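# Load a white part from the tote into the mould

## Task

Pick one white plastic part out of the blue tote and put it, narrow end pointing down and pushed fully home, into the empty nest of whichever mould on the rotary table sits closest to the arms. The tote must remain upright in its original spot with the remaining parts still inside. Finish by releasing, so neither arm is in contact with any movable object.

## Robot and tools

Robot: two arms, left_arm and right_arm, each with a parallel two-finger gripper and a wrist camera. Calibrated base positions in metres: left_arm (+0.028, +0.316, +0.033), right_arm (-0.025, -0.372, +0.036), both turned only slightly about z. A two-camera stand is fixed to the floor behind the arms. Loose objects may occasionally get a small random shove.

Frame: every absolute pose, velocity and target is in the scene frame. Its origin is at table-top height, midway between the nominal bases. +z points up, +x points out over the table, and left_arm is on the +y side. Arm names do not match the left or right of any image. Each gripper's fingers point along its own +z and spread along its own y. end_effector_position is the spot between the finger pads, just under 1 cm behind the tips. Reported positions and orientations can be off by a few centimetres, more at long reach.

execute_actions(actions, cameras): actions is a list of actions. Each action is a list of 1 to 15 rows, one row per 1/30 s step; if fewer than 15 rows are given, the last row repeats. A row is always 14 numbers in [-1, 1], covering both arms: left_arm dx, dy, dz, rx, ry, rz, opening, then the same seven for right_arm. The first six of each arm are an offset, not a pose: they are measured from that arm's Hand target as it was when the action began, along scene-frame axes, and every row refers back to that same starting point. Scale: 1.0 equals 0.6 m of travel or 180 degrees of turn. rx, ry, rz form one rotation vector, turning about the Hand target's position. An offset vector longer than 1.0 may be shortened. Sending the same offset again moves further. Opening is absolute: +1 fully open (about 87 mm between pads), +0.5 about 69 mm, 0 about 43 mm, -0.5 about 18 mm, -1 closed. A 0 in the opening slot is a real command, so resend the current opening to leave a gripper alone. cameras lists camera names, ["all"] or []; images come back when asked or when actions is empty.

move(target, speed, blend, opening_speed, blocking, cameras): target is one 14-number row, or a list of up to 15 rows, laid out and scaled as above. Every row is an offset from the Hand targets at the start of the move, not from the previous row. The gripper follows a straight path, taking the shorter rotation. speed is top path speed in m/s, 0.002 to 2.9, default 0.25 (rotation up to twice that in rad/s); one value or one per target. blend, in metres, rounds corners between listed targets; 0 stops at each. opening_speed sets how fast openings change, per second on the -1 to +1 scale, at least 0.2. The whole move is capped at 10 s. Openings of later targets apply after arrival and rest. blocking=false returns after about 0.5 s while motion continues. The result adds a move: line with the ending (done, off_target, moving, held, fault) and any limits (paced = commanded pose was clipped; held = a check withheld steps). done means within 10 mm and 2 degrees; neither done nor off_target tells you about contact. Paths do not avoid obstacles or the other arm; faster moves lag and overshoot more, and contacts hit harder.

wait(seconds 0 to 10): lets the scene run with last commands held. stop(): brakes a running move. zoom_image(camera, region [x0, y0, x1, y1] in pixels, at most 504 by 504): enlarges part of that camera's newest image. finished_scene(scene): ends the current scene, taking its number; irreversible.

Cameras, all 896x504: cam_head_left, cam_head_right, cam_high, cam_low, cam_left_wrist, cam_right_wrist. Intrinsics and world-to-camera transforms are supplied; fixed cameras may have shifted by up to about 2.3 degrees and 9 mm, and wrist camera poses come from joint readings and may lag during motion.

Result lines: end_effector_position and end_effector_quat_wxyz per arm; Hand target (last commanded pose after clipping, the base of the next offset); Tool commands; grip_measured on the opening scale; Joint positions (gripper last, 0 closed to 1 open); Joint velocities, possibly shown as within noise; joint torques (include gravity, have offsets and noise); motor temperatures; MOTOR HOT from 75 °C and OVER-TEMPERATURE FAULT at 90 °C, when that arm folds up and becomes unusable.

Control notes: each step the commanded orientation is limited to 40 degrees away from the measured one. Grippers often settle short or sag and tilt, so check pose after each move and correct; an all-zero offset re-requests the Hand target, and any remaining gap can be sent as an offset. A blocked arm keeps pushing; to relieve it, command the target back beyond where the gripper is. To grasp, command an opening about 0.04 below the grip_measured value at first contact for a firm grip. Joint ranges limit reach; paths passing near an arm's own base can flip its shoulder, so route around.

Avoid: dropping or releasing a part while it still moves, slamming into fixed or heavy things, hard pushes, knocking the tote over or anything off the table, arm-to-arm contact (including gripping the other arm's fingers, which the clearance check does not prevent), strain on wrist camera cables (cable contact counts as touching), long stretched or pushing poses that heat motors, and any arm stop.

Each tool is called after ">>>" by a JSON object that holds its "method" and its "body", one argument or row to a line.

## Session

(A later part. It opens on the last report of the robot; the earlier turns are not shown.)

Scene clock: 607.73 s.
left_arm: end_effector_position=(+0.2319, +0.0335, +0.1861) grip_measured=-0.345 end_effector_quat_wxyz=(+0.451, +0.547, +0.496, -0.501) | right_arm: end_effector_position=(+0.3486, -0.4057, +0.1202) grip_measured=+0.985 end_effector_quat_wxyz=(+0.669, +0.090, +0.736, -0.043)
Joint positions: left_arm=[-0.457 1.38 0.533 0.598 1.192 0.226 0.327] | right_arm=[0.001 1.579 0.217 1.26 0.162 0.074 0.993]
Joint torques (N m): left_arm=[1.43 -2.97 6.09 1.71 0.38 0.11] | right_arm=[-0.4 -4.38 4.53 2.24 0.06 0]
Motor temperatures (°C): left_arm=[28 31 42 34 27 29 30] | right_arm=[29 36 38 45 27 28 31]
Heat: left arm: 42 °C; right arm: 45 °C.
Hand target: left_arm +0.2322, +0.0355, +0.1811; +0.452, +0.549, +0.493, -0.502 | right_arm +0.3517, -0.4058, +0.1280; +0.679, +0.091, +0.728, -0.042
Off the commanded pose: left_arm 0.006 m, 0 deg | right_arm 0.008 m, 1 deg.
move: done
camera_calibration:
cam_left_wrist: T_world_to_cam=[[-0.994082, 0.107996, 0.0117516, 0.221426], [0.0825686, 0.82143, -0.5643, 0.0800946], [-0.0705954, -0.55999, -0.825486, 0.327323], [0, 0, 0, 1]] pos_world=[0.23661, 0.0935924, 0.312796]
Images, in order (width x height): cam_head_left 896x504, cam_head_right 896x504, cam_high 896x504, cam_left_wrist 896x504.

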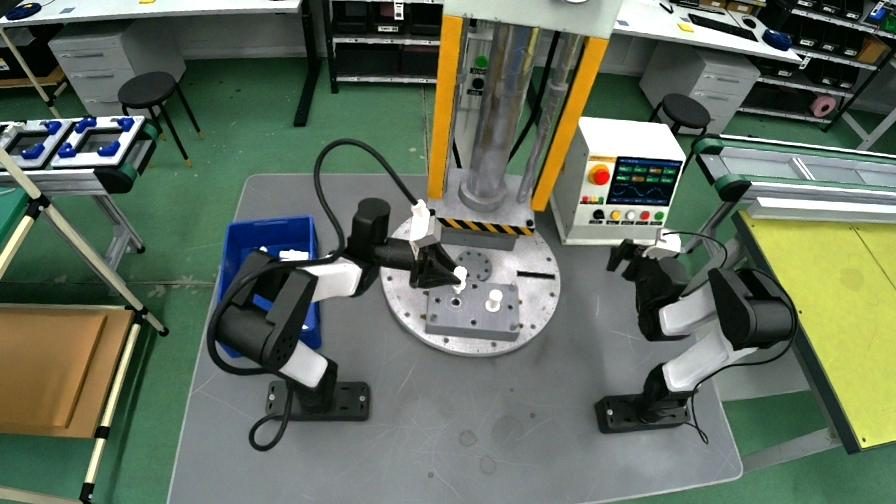

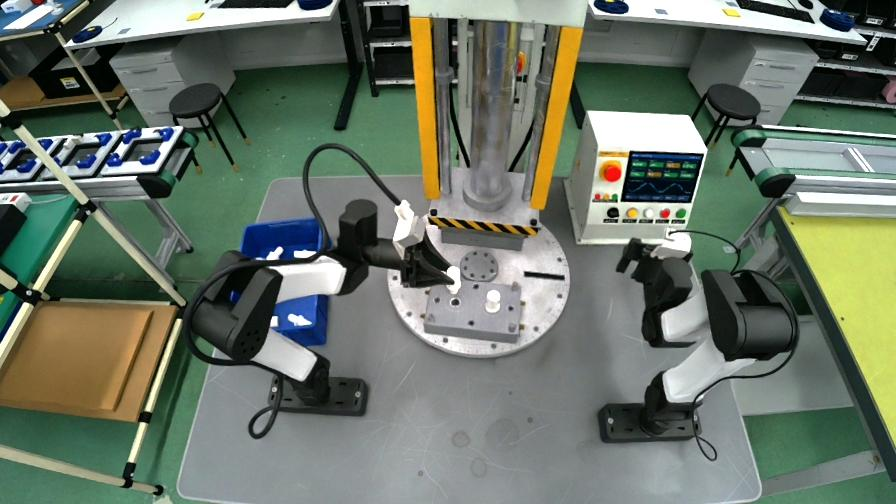

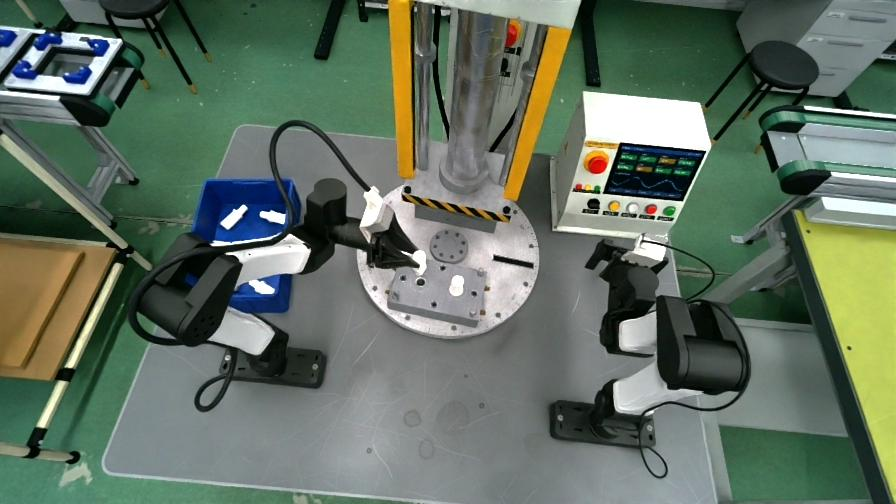

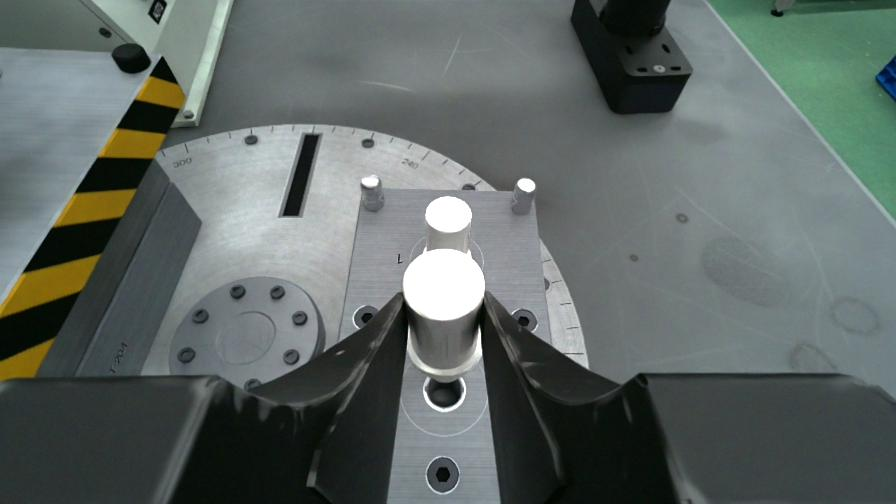

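>>> {"method": "move", "body": {
  "target": [0, -0.0025, -0.05, 0, 0, 0, -0.42, 0, 0, 0, 0, 0, 0, 1],
  "speed": 0.03,
  "cameras": ["cam_left_wrist", "cam_high", "cam_head_left", "cam_head_right"]
}}

>>> {"method": "zoom_image", "body": {
  "camera": "cam_high",
  "region": [396, 245, 466, 301]
}}

>>> {"method": "zoom_image", "body": {
  "camera": "cam_head_left",
  "region": [435, 260, 515, 324]
}}

>>> {"method": "zoom_image", "body": {
  "camera": "cam_head_right",
  "region": [425, 260, 525, 340]
}}

>>> {"method": "zoom_image", "body": {
  "camera": "cam_left_wrist",
  "region": [300, 200, 600, 500]
}}

Scene clock: 640.37 s.
left_arm: end_effector_position=(+0.2333, +0.0327, +0.1558) grip_measured=-0.345 end_effector_quat_wxyz=(+0.452, +0.547, +0.495, -0.501) | right_arm: end_effector_position=(+0.3486, -0.4057, +0.1202) grip_measured=+0.985 end_effector_quat_wxyz=(+0.669, +0.090, +0.736, -0.043)
Joint positions: left_arm=[-0.457 1.496 0.47 0.782 1.193 0.226 0.327] | right_arm=[0.001 1.579 0.217 1.26 0.162 0.074 0.993]
Joint torques (N m): left_arm=[1.01 -3.3 5.42 1.64 0.32 0.08] | right_arm=[-0.31 -4.4 4.59 2.24 0.07 0]
Heat: left arm: 41 °C; right arm: 45 °C.
Hand target: left_arm +0.2321, +0.0340, +0.1510; +0.452, +0.549, +0.493, -0.502 | right_arm +0.3517, -0.4058, +0.1280; +0.679, +0.091, +0.728, -0.042
Off the commanded pose: left_arm 0.005 m, 0 deg | right_arm 0.008 m, 1 deg.
move: done
camera_calibration:
cam_left_wrist: T_world_to_cam=[[-0.994073, 0.108375, 0.00856413, 0.223717], [0.0845761, 0.820458, -0.565416, 0.0632859], [-0.0683035, -0.561341, -0.824761, 0.30134], [0, 0, 0, 1]] pos_world=[0.237621, 0.0929858, 0.282401]
Images, in order (width x height): cam_head_left 896x504, cam_head_right 896x504, cam_high 896x504, cam_left_wrist 896x504.

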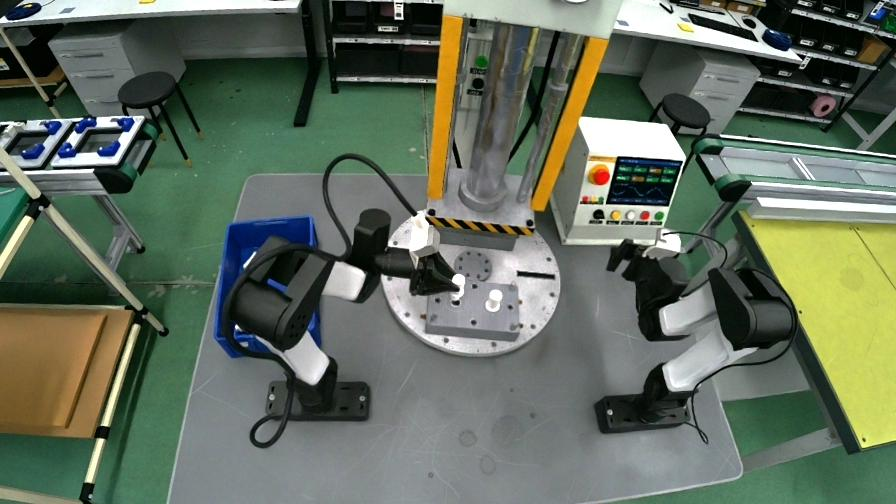

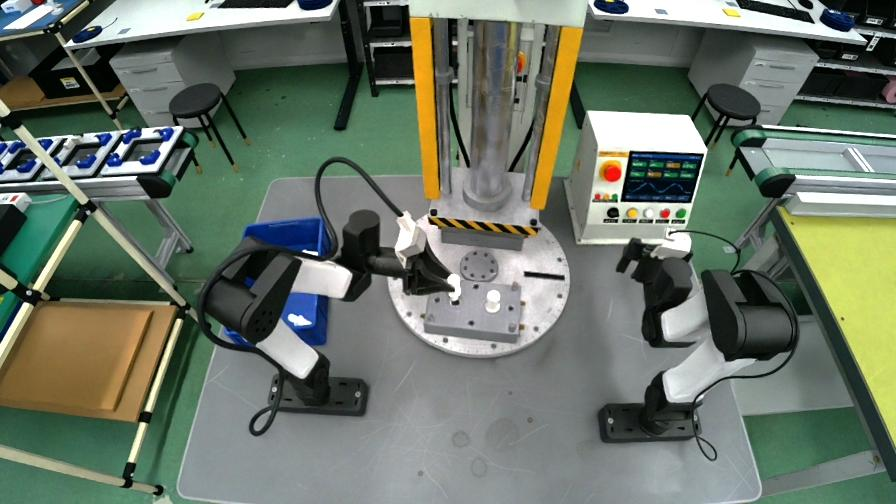

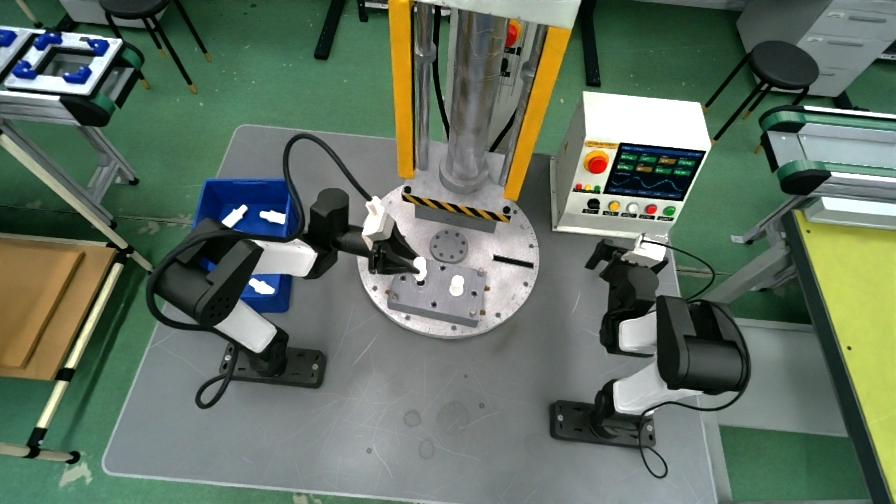

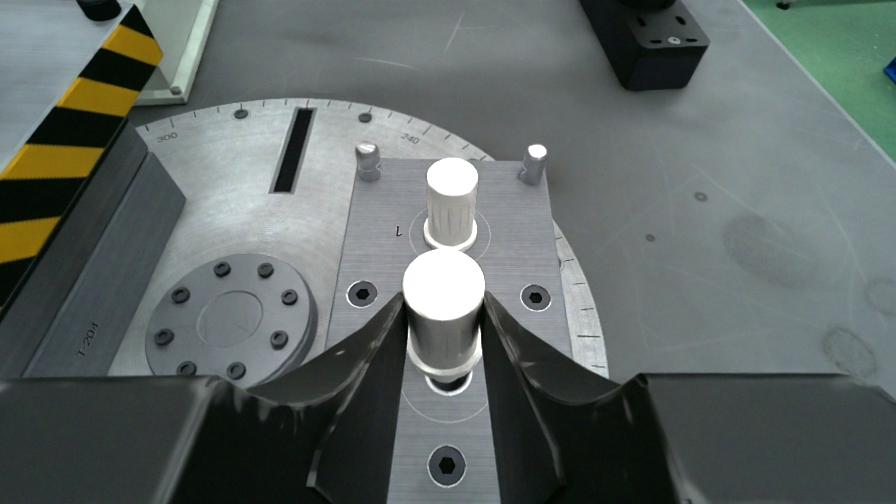

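Scaled by 7.200 from the camera's 896x504 image, which has a finer 1280x720 frame.

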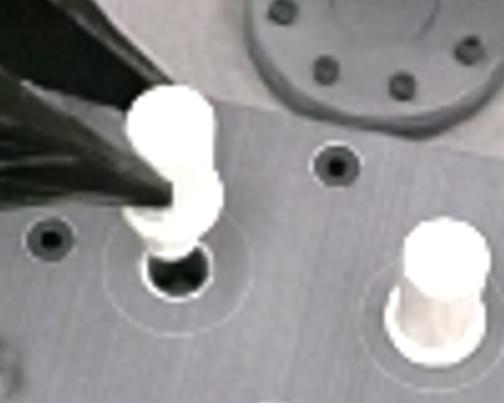

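Scaled by 6.300 from the camera's 896x504 image, which has a finer 1280x720 frame.

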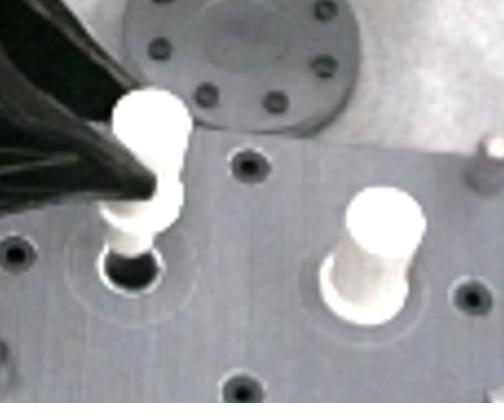

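Scaled by 5.040 from the camera's 896x504 image, which has a finer 1280x720 frame.

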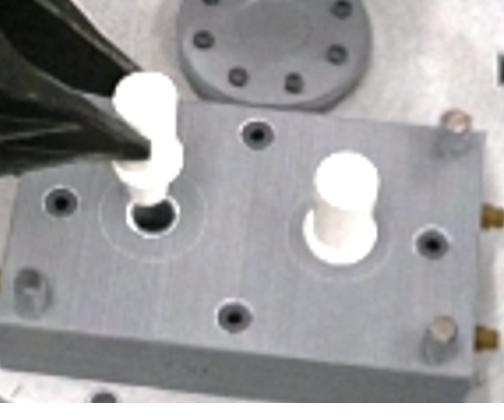

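Scaled by 1.680 from the camera's 896x504 image, which has a finer 1280x720 frame.

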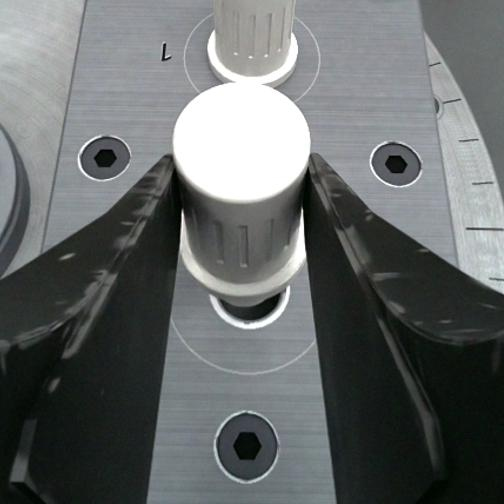

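>>> {"method": "zoom_image", "body": {
  "camera": "cam_left_wrist",
  "region": [395, 330, 495, 430]
}}

>>> {"method": "zoom_image", "body": {
  "camera": "cam_high",
  "region": [408, 262, 436, 290]
}}

>>> {"method": "zoom_image", "body": {
  "camera": "cam_head_left",
  "region": [442, 286, 470, 314]
}}

>>> {"method": "zoom_image", "body": {
  "camera": "cam_head_right",
  "region": [441, 286, 469, 314]
}}

Scaled by 5.040 from the camera's 896x504 image, which has a finer 1280x720 frame.

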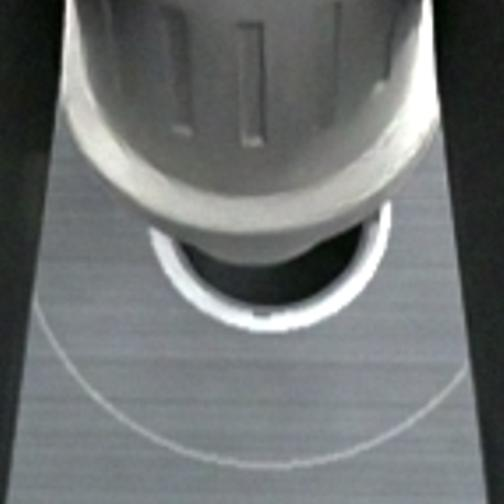

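Scaled by 18.000 from the camera's 896x504 image, which has a finer 1280x720 frame.

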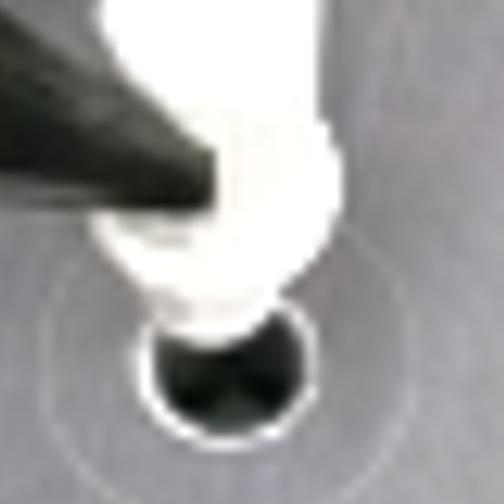

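Scaled by 18.000 from the camera's 896x504 image, which has a finer 1280x720 frame.

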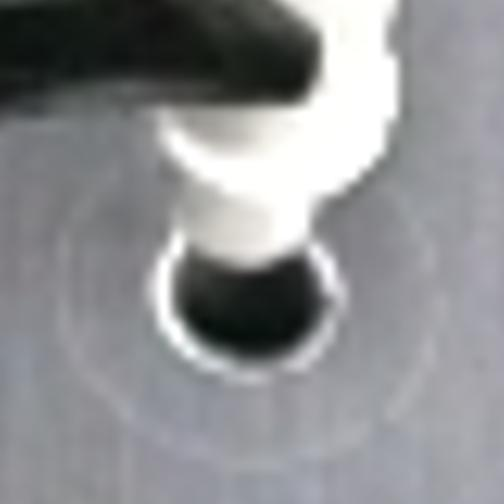

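Scaled by 18.000 from the camera's 896x504 image, which has a finer 1280x720 frame.

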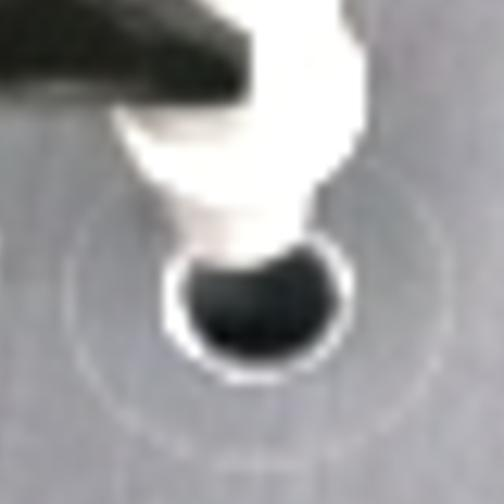

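>>> {"method": "move", "body": {
  "target": [-0.0043, -0.0045, -0.0133, 0, 0, 0, -0.42, 0, 0, 0, 0, 0, 0, 1],
  "speed": 0.02,
  "cameras": ["cam_left_wrist", "cam_high", "cam_head_left", "cam_head_right"]
}}

>>> {"method": "zoom_image", "body": {
  "camera": "cam_high",
  "region": [408, 262, 436, 290]
}}

>>> {"method": "zoom_image", "body": {
  "camera": "cam_head_left",
  "region": [442, 286, 470, 314]
}}

>>> {"method": "zoom_image", "body": {
  "camera": "cam_head_right",
  "region": [441, 286, 469, 314]
}}

>>> {"method": "zoom_image", "body": {
  "camera": "cam_left_wrist",
  "region": [395, 330, 495, 430]
}}

Scene clock: 709.73 s.
left_arm: end_effector_position=(+0.2326, +0.0330, +0.1479) grip_measured=-0.345 end_effector_quat_wxyz=(+0.454, +0.548, +0.493, -0.500) | right_arm: end_effector_position=(+0.3486, -0.4057, +0.1202) grip_measured=+0.985 end_effector_quat_wxyz=(+0.669, +0.090, +0.736, -0.043)
Joint positions: left_arm=[-0.457 1.529 0.448 0.844 1.193 0.225 0.327] | right_arm=[0.001 1.579 0.217 1.26 0.162 0.074 0.993]
Joint torques (N m): left_arm=[-0.14 -3.38 5.27 1.65 0.17 0] | right_arm=[-0.36 -4.36 4.63 2.23 0.08 0]
Heat: left arm: 39 °C; right arm: 45 °C.
Hand target: left_arm +0.2295, +0.0314, +0.1429; +0.452, +0.549, +0.493, -0.502 | right_arm +0.3517, -0.4058, +0.1280; +0.679, +0.091, +0.728, -0.042
Off the commanded pose: left_arm 0.006 m, 0 deg | right_arm 0.008 m, 1 deg.
move: done
camera_calibration:
cam_left_wrist: T_world_to_cam=[[-0.994112, 0.10833, 0.00259407, 0.223983], [0.0877131, 0.818514, -0.567751, 0.0582653], [-0.0636276, -0.56418, -0.823196, 0.293748], [0, 0, 0, 1]] pos_world=[0.236244, 0.0937716, 0.274311]
Images, in order (width x height): cam_head_left 896x504, cam_head_right 896x504, cam_high 896x504, cam_left_wrist 896x504.

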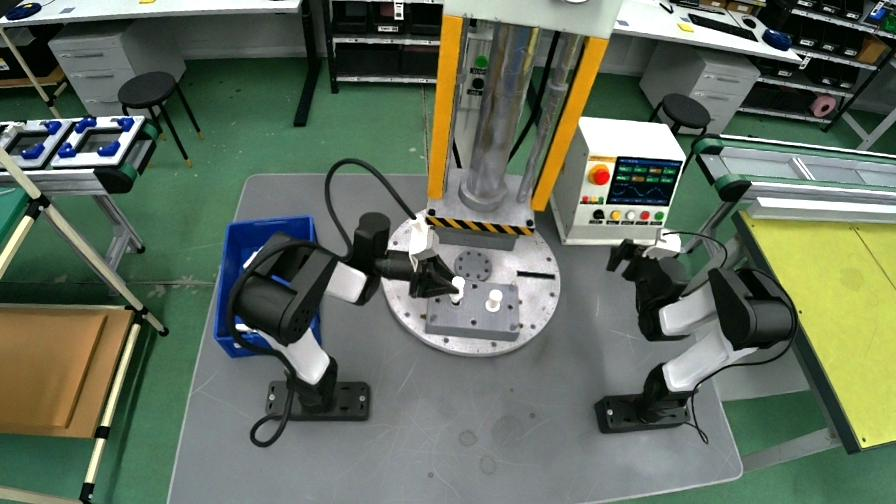

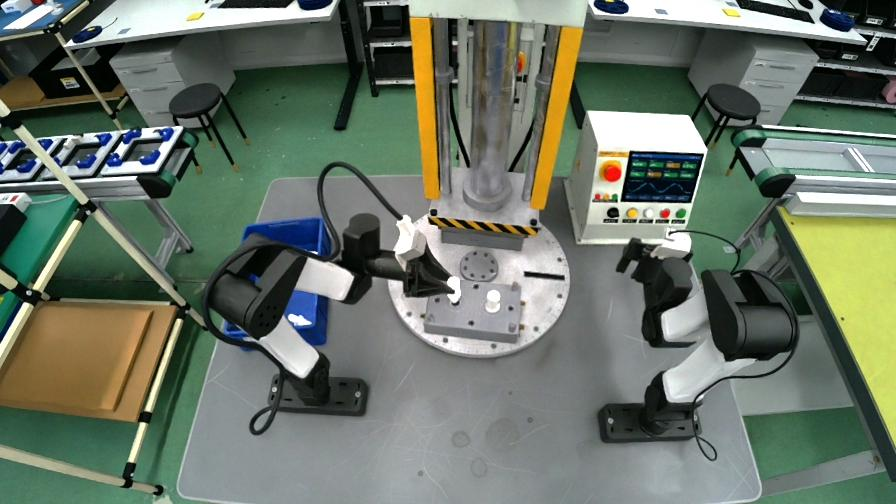

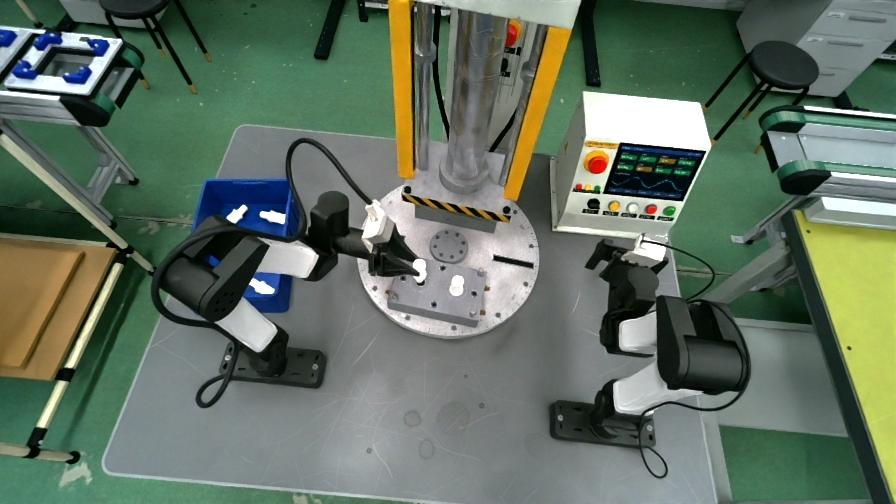

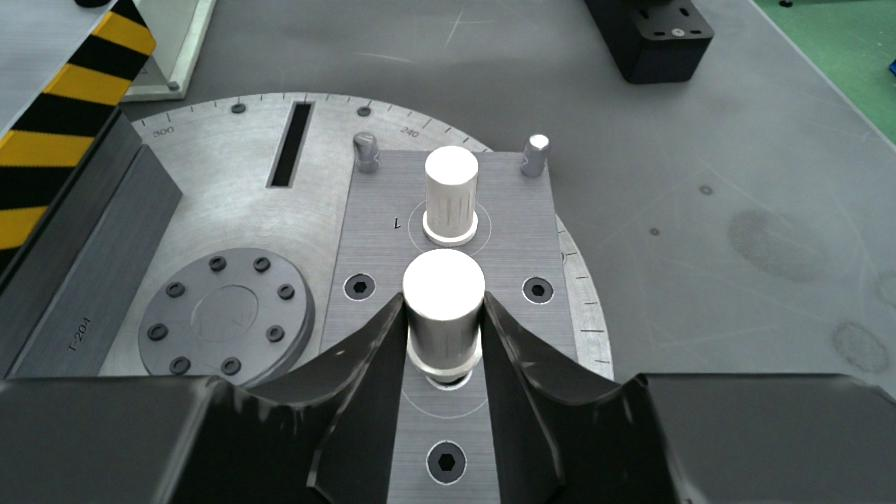

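Scaled by 18.000 from the camera's 896x504 image, which has a finer 1280x720 frame.

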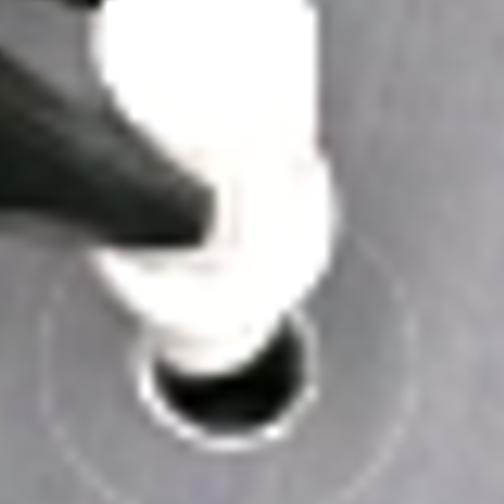

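Scaled by 18.000 from the camera's 896x504 image, which has a finer 1280x720 frame.

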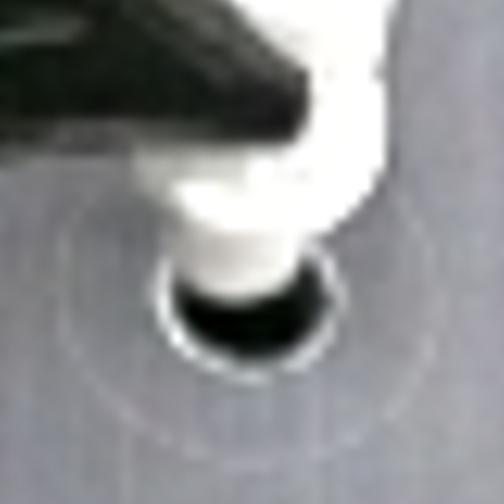

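Scaled by 18.000 from the camera's 896x504 image, which has a finer 1280x720 frame.

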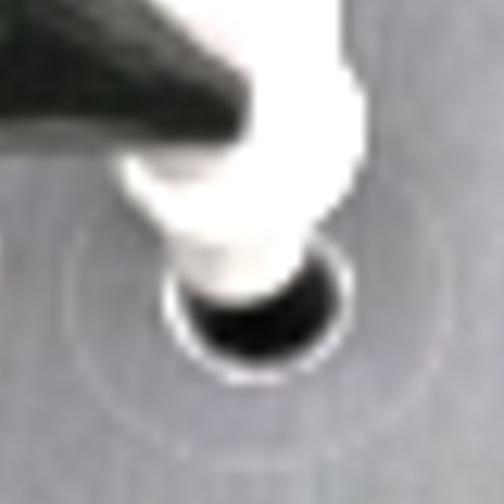

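Scaled by 5.040 from the camera's 896x504 image, which has a finer 1280x720 frame.

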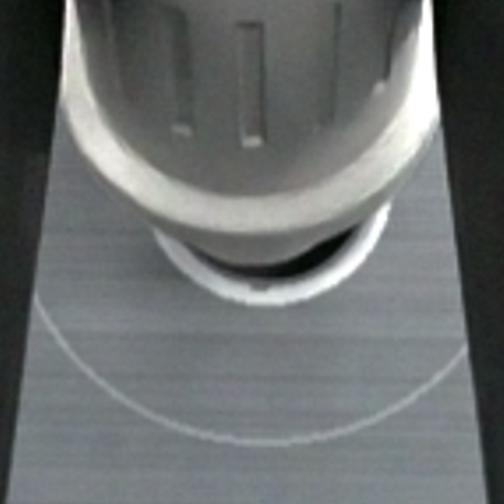

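>>> {"method": "move", "body": {
  "target": [-0.0015, -0.0045, -0.0067, 0, 0, 0, -0.42, 0, 0, 0, 0, 0, 0, 1],
  "speed": 0.02,
  "cameras": ["cam_left_wrist", "cam_high", "cam_head_left", "cam_head_right"]
}}

>>> {"method": "zoom_image", "body": {
  "camera": "cam_high",
  "region": [408, 262, 436, 290]
}}

>>> {"method": "zoom_image", "body": {
  "camera": "cam_head_left",
  "region": [442, 286, 470, 314]
}}

>>> {"method": "zoom_image", "body": {
  "camera": "cam_head_right",
  "region": [441, 286, 469, 314]
}}

>>> {"method": "zoom_image", "body": {
  "camera": "cam_left_wrist",
  "region": [395, 330, 495, 430]
}}

Scene clock: 742.40 s.
left_arm: end_effector_position=(+0.2298, +0.0299, +0.1441) grip_measured=-0.345 end_effector_quat_wxyz=(+0.452, +0.550, +0.490, -0.503) | right_arm: end_effector_position=(+0.3486, -0.4057, +0.1202) grip_measured=+0.985 end_effector_quat_wxyz=(+0.669, +0.090, +0.736, -0.043)
Joint positions: left_arm=[-0.471 1.552 0.442 0.88 1.19 0.218 0.327] | right_arm=[0.001 1.579 0.217 1.26 0.162 0.074 0.993]
Joint torques (N m): left_arm=[0.01 -3.48 5.18 1.68 0.09 0.02] | right_arm=[-0.29 -4.46 4.52 2.23 0.09 0.01]
Heat: left arm: 40 °C; right arm: 45 °C.
Hand target: left_arm +0.2287, +0.0286, +0.1390; +0.452, +0.549, +0.493, -0.502 | right_arm +0.3517, -0.4058, +0.1280; +0.679, +0.091, +0.728, -0.042
Off the commanded pose: left_arm 0.005 m, 0 deg | right_arm 0.008 m, 1 deg.
move: done
camera_calibration:
cam_left_wrist: T_world_to_cam=[[-0.992961, 0.118402, 0.00313916, 0.220843], [0.0955761, 0.816629, -0.569194, 0.0573378], [-0.069957, -0.564887, -0.822197, 0.290047], [0, 0, 0, 1]] pos_world=[0.2341, 0.0908716, 0.270419]
Images, in order (width x height): cam_head_left 896x504, cam_head_right 896x504, cam_high 896x504, cam_left_wrist 896x504.

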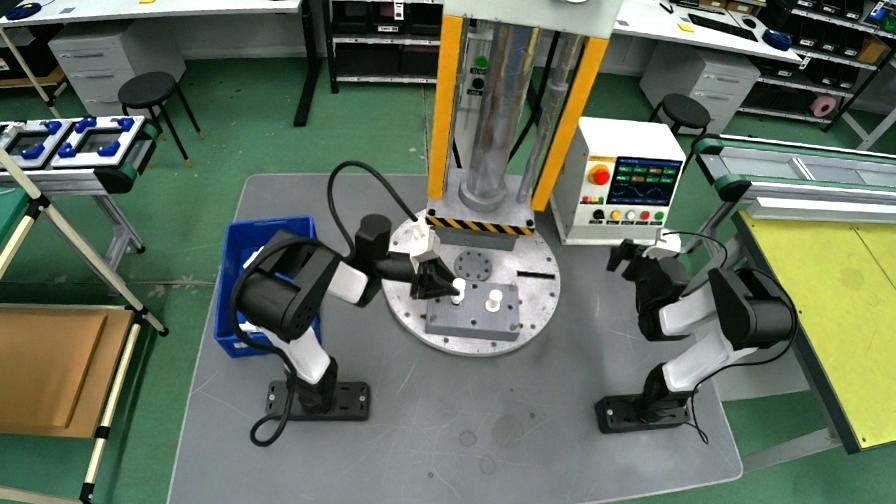

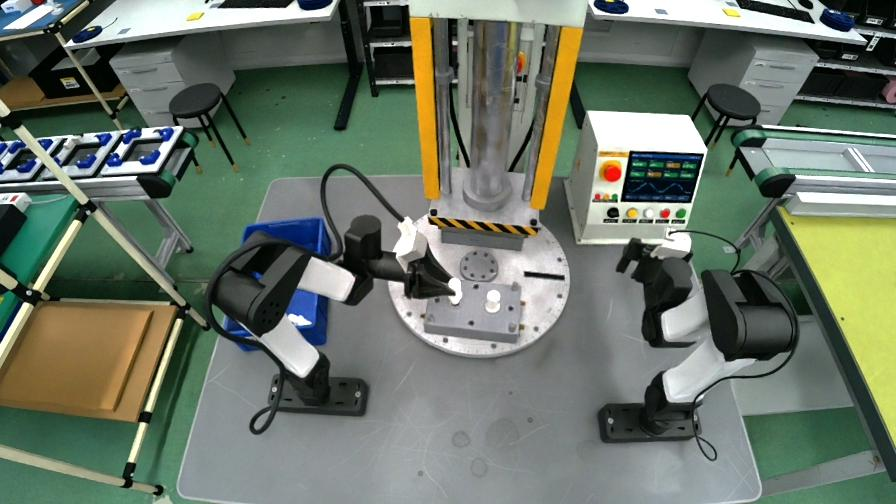

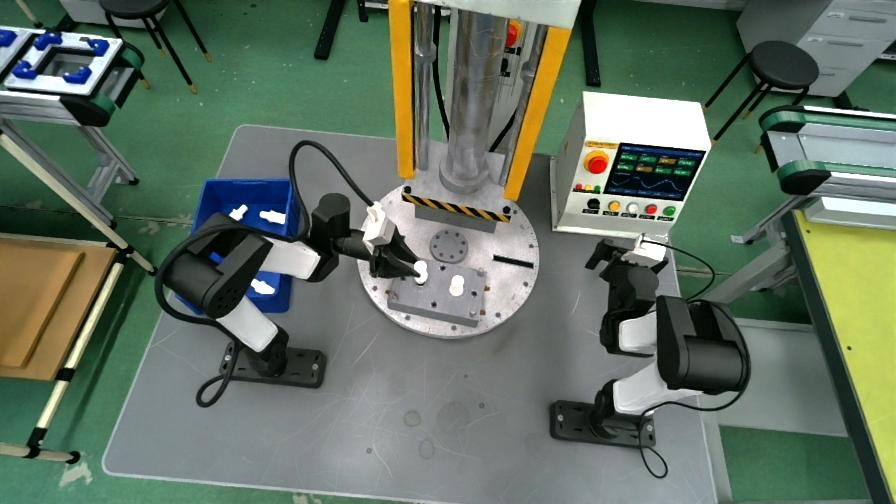

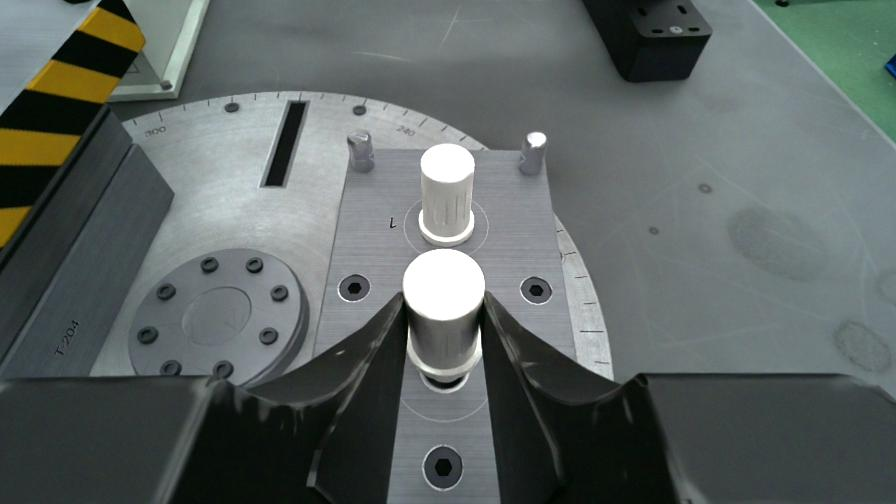

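Scaled by 18.000 from the camera's 896x504 image, which has a finer 1280x720 frame.

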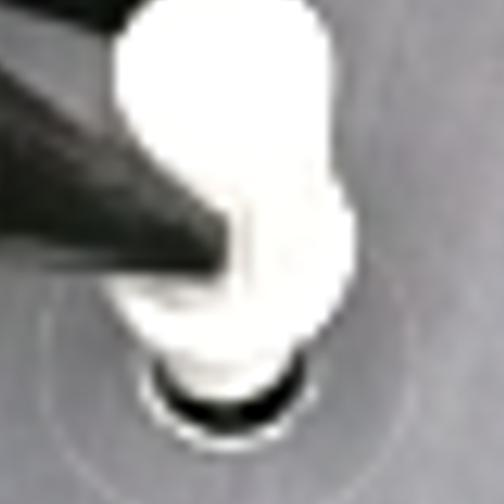

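Scaled by 18.000 from the camera's 896x504 image, which has a finer 1280x720 frame.

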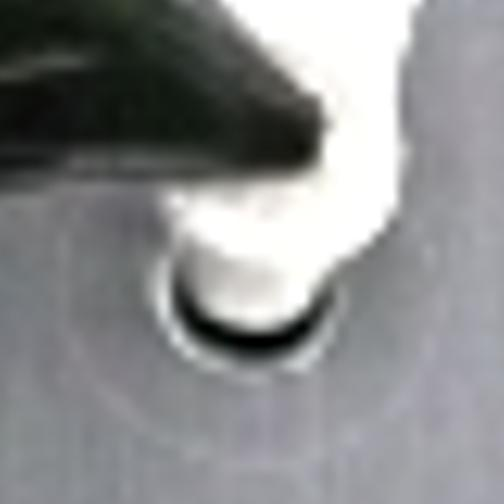

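Scaled by 18.000 from the camera's 896x504 image, which has a finer 1280x720 frame.

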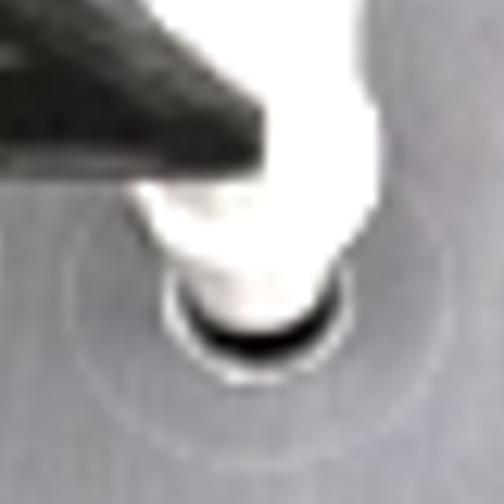

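Scaled by 5.040 from the camera's 896x504 image, which has a finer 1280x720 frame.

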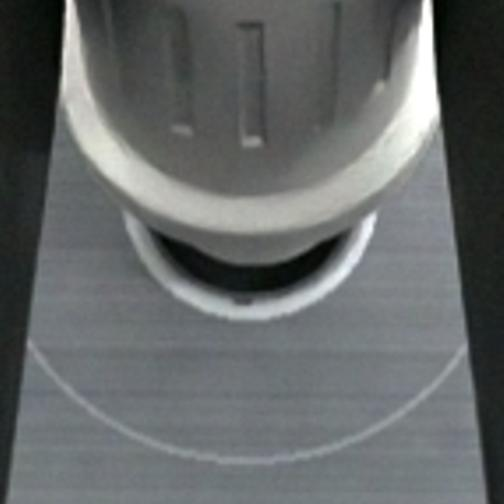

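>>> {"method": "move", "body": {
  "target": [0.0035, 0.0015, -0.0083, 0, 0, 0, -0.42, 0, 0, 0, 0, 0, 0, 1],
  "speed": 0.02,
  "cameras": ["cam_left_wrist", "cam_high", "cam_head_left", "cam_head_right"]
}}

>>> {"method": "zoom_image", "body": {
  "camera": "cam_high",
  "region": [408, 262, 436, 290]
}}

>>> {"method": "zoom_image", "body": {
  "camera": "cam_head_left",
  "region": [442, 286, 470, 314]
}}

>>> {"method": "zoom_image", "body": {
  "camera": "cam_head_right",
  "region": [441, 286, 469, 314]
}}

>>> {"method": "zoom_image", "body": {
  "camera": "cam_left_wrist",
  "region": [395, 330, 495, 430]
}}

Scene clock: 762.57 s.
left_arm: end_effector_position=(+0.2314, +0.0291, +0.1395) grip_measured=-0.345 end_effector_quat_wxyz=(+0.451, +0.550, +0.491, -0.504) | right_arm: end_effector_position=(+0.3486, -0.4057, +0.1202) grip_measured=+0.985 end_effector_quat_wxyz=(+0.669, +0.090, +0.736, -0.043)
Joint positions: left_arm=[-0.471 1.579 0.442 0.905 1.19 0.218 0.327] | right_arm=[0.001 1.579 0.217 1.26 0.162 0.074 0.993]
Joint torques (N m): left_arm=[0.59 -3.52 4.89 1.64 0.16 0.05] | right_arm=[-0.44 -4.38 4.63 2.23 0.08 -0.01]
Heat: left arm: 39 °C; right arm: 45 °C.
Hand target: left_arm +0.2308, +0.0295, +0.1341; +0.452, +0.549, +0.493, -0.502 | right_arm +0.3517, -0.4058, +0.1280; +0.679, +0.091, +0.728, -0.042
Off the commanded pose: left_arm 0.006 m, 0 deg | right_arm 0.008 m, 1 deg.
move: done
camera_calibration:
cam_left_wrist: T_world_to_cam=[[-0.992955, 0.118369, 0.00531699, 0.222178], [0.09437, 0.817177, -0.568609, 0.0554403], [-0.0716507, -0.564102, -0.82259, 0.286259], [0, 0, 0, 1]] pos_world=[0.235891, 0.0898755, 0.265816]
Images, in order (width x height): cam_head_left 896x504, cam_head_right 896x504, cam_high 896x504, cam_left_wrist 896x504.

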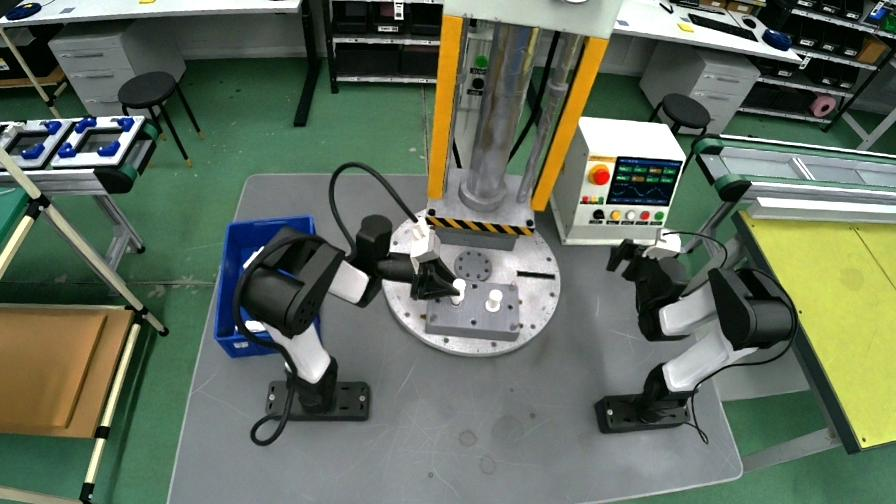

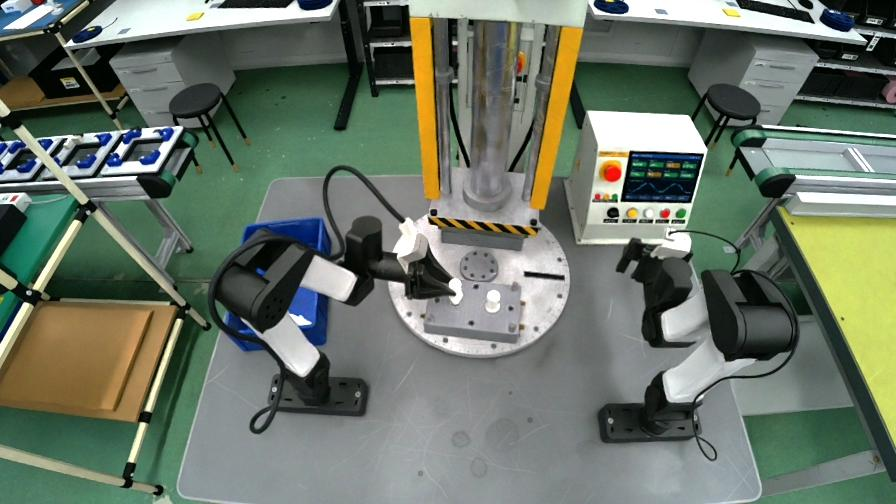

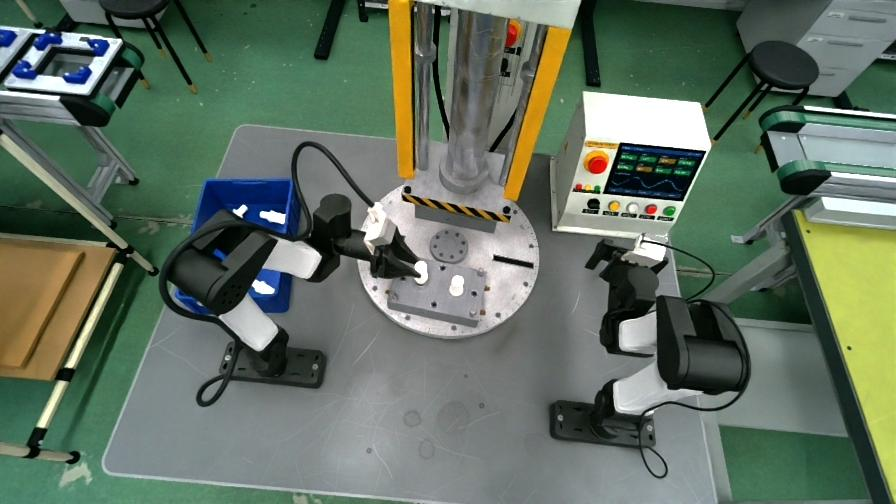

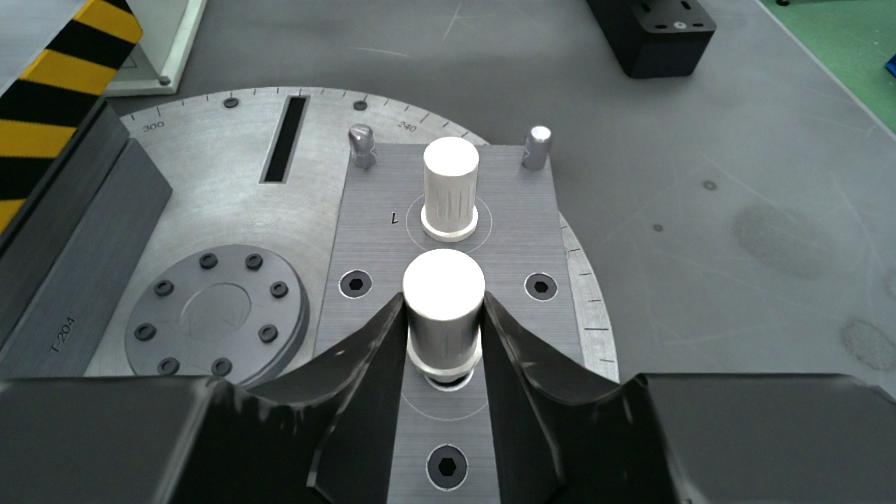

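Scaled by 18.000 from the camera's 896x504 image, which has a finer 1280x720 frame.

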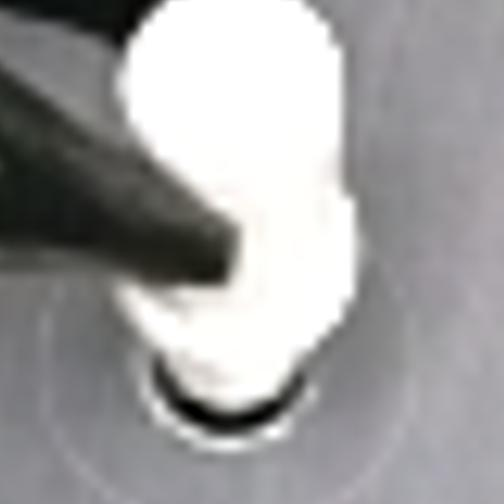

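Scaled by 18.000 from the camera's 896x504 image, which has a finer 1280x720 frame.

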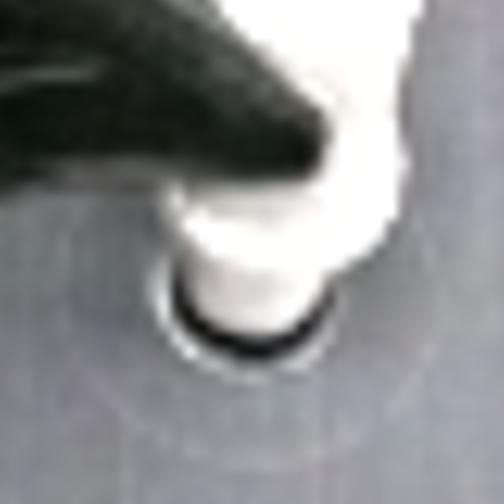

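Scaled by 18.000 from the camera's 896x504 image, which has a finer 1280x720 frame.

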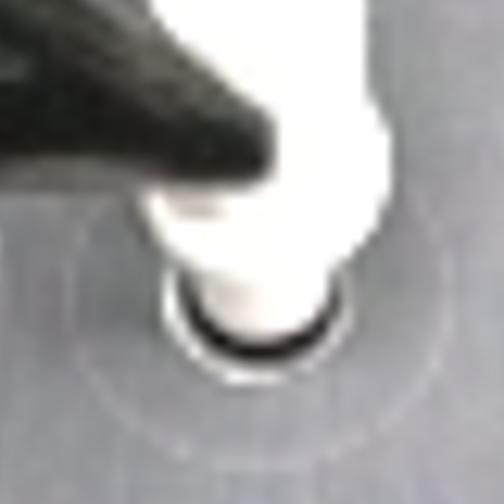

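Scaled by 5.040 from the camera's 896x504 image, which has a finer 1280x720 frame.

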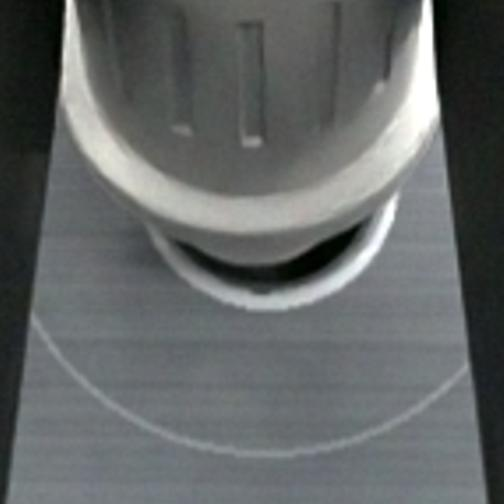

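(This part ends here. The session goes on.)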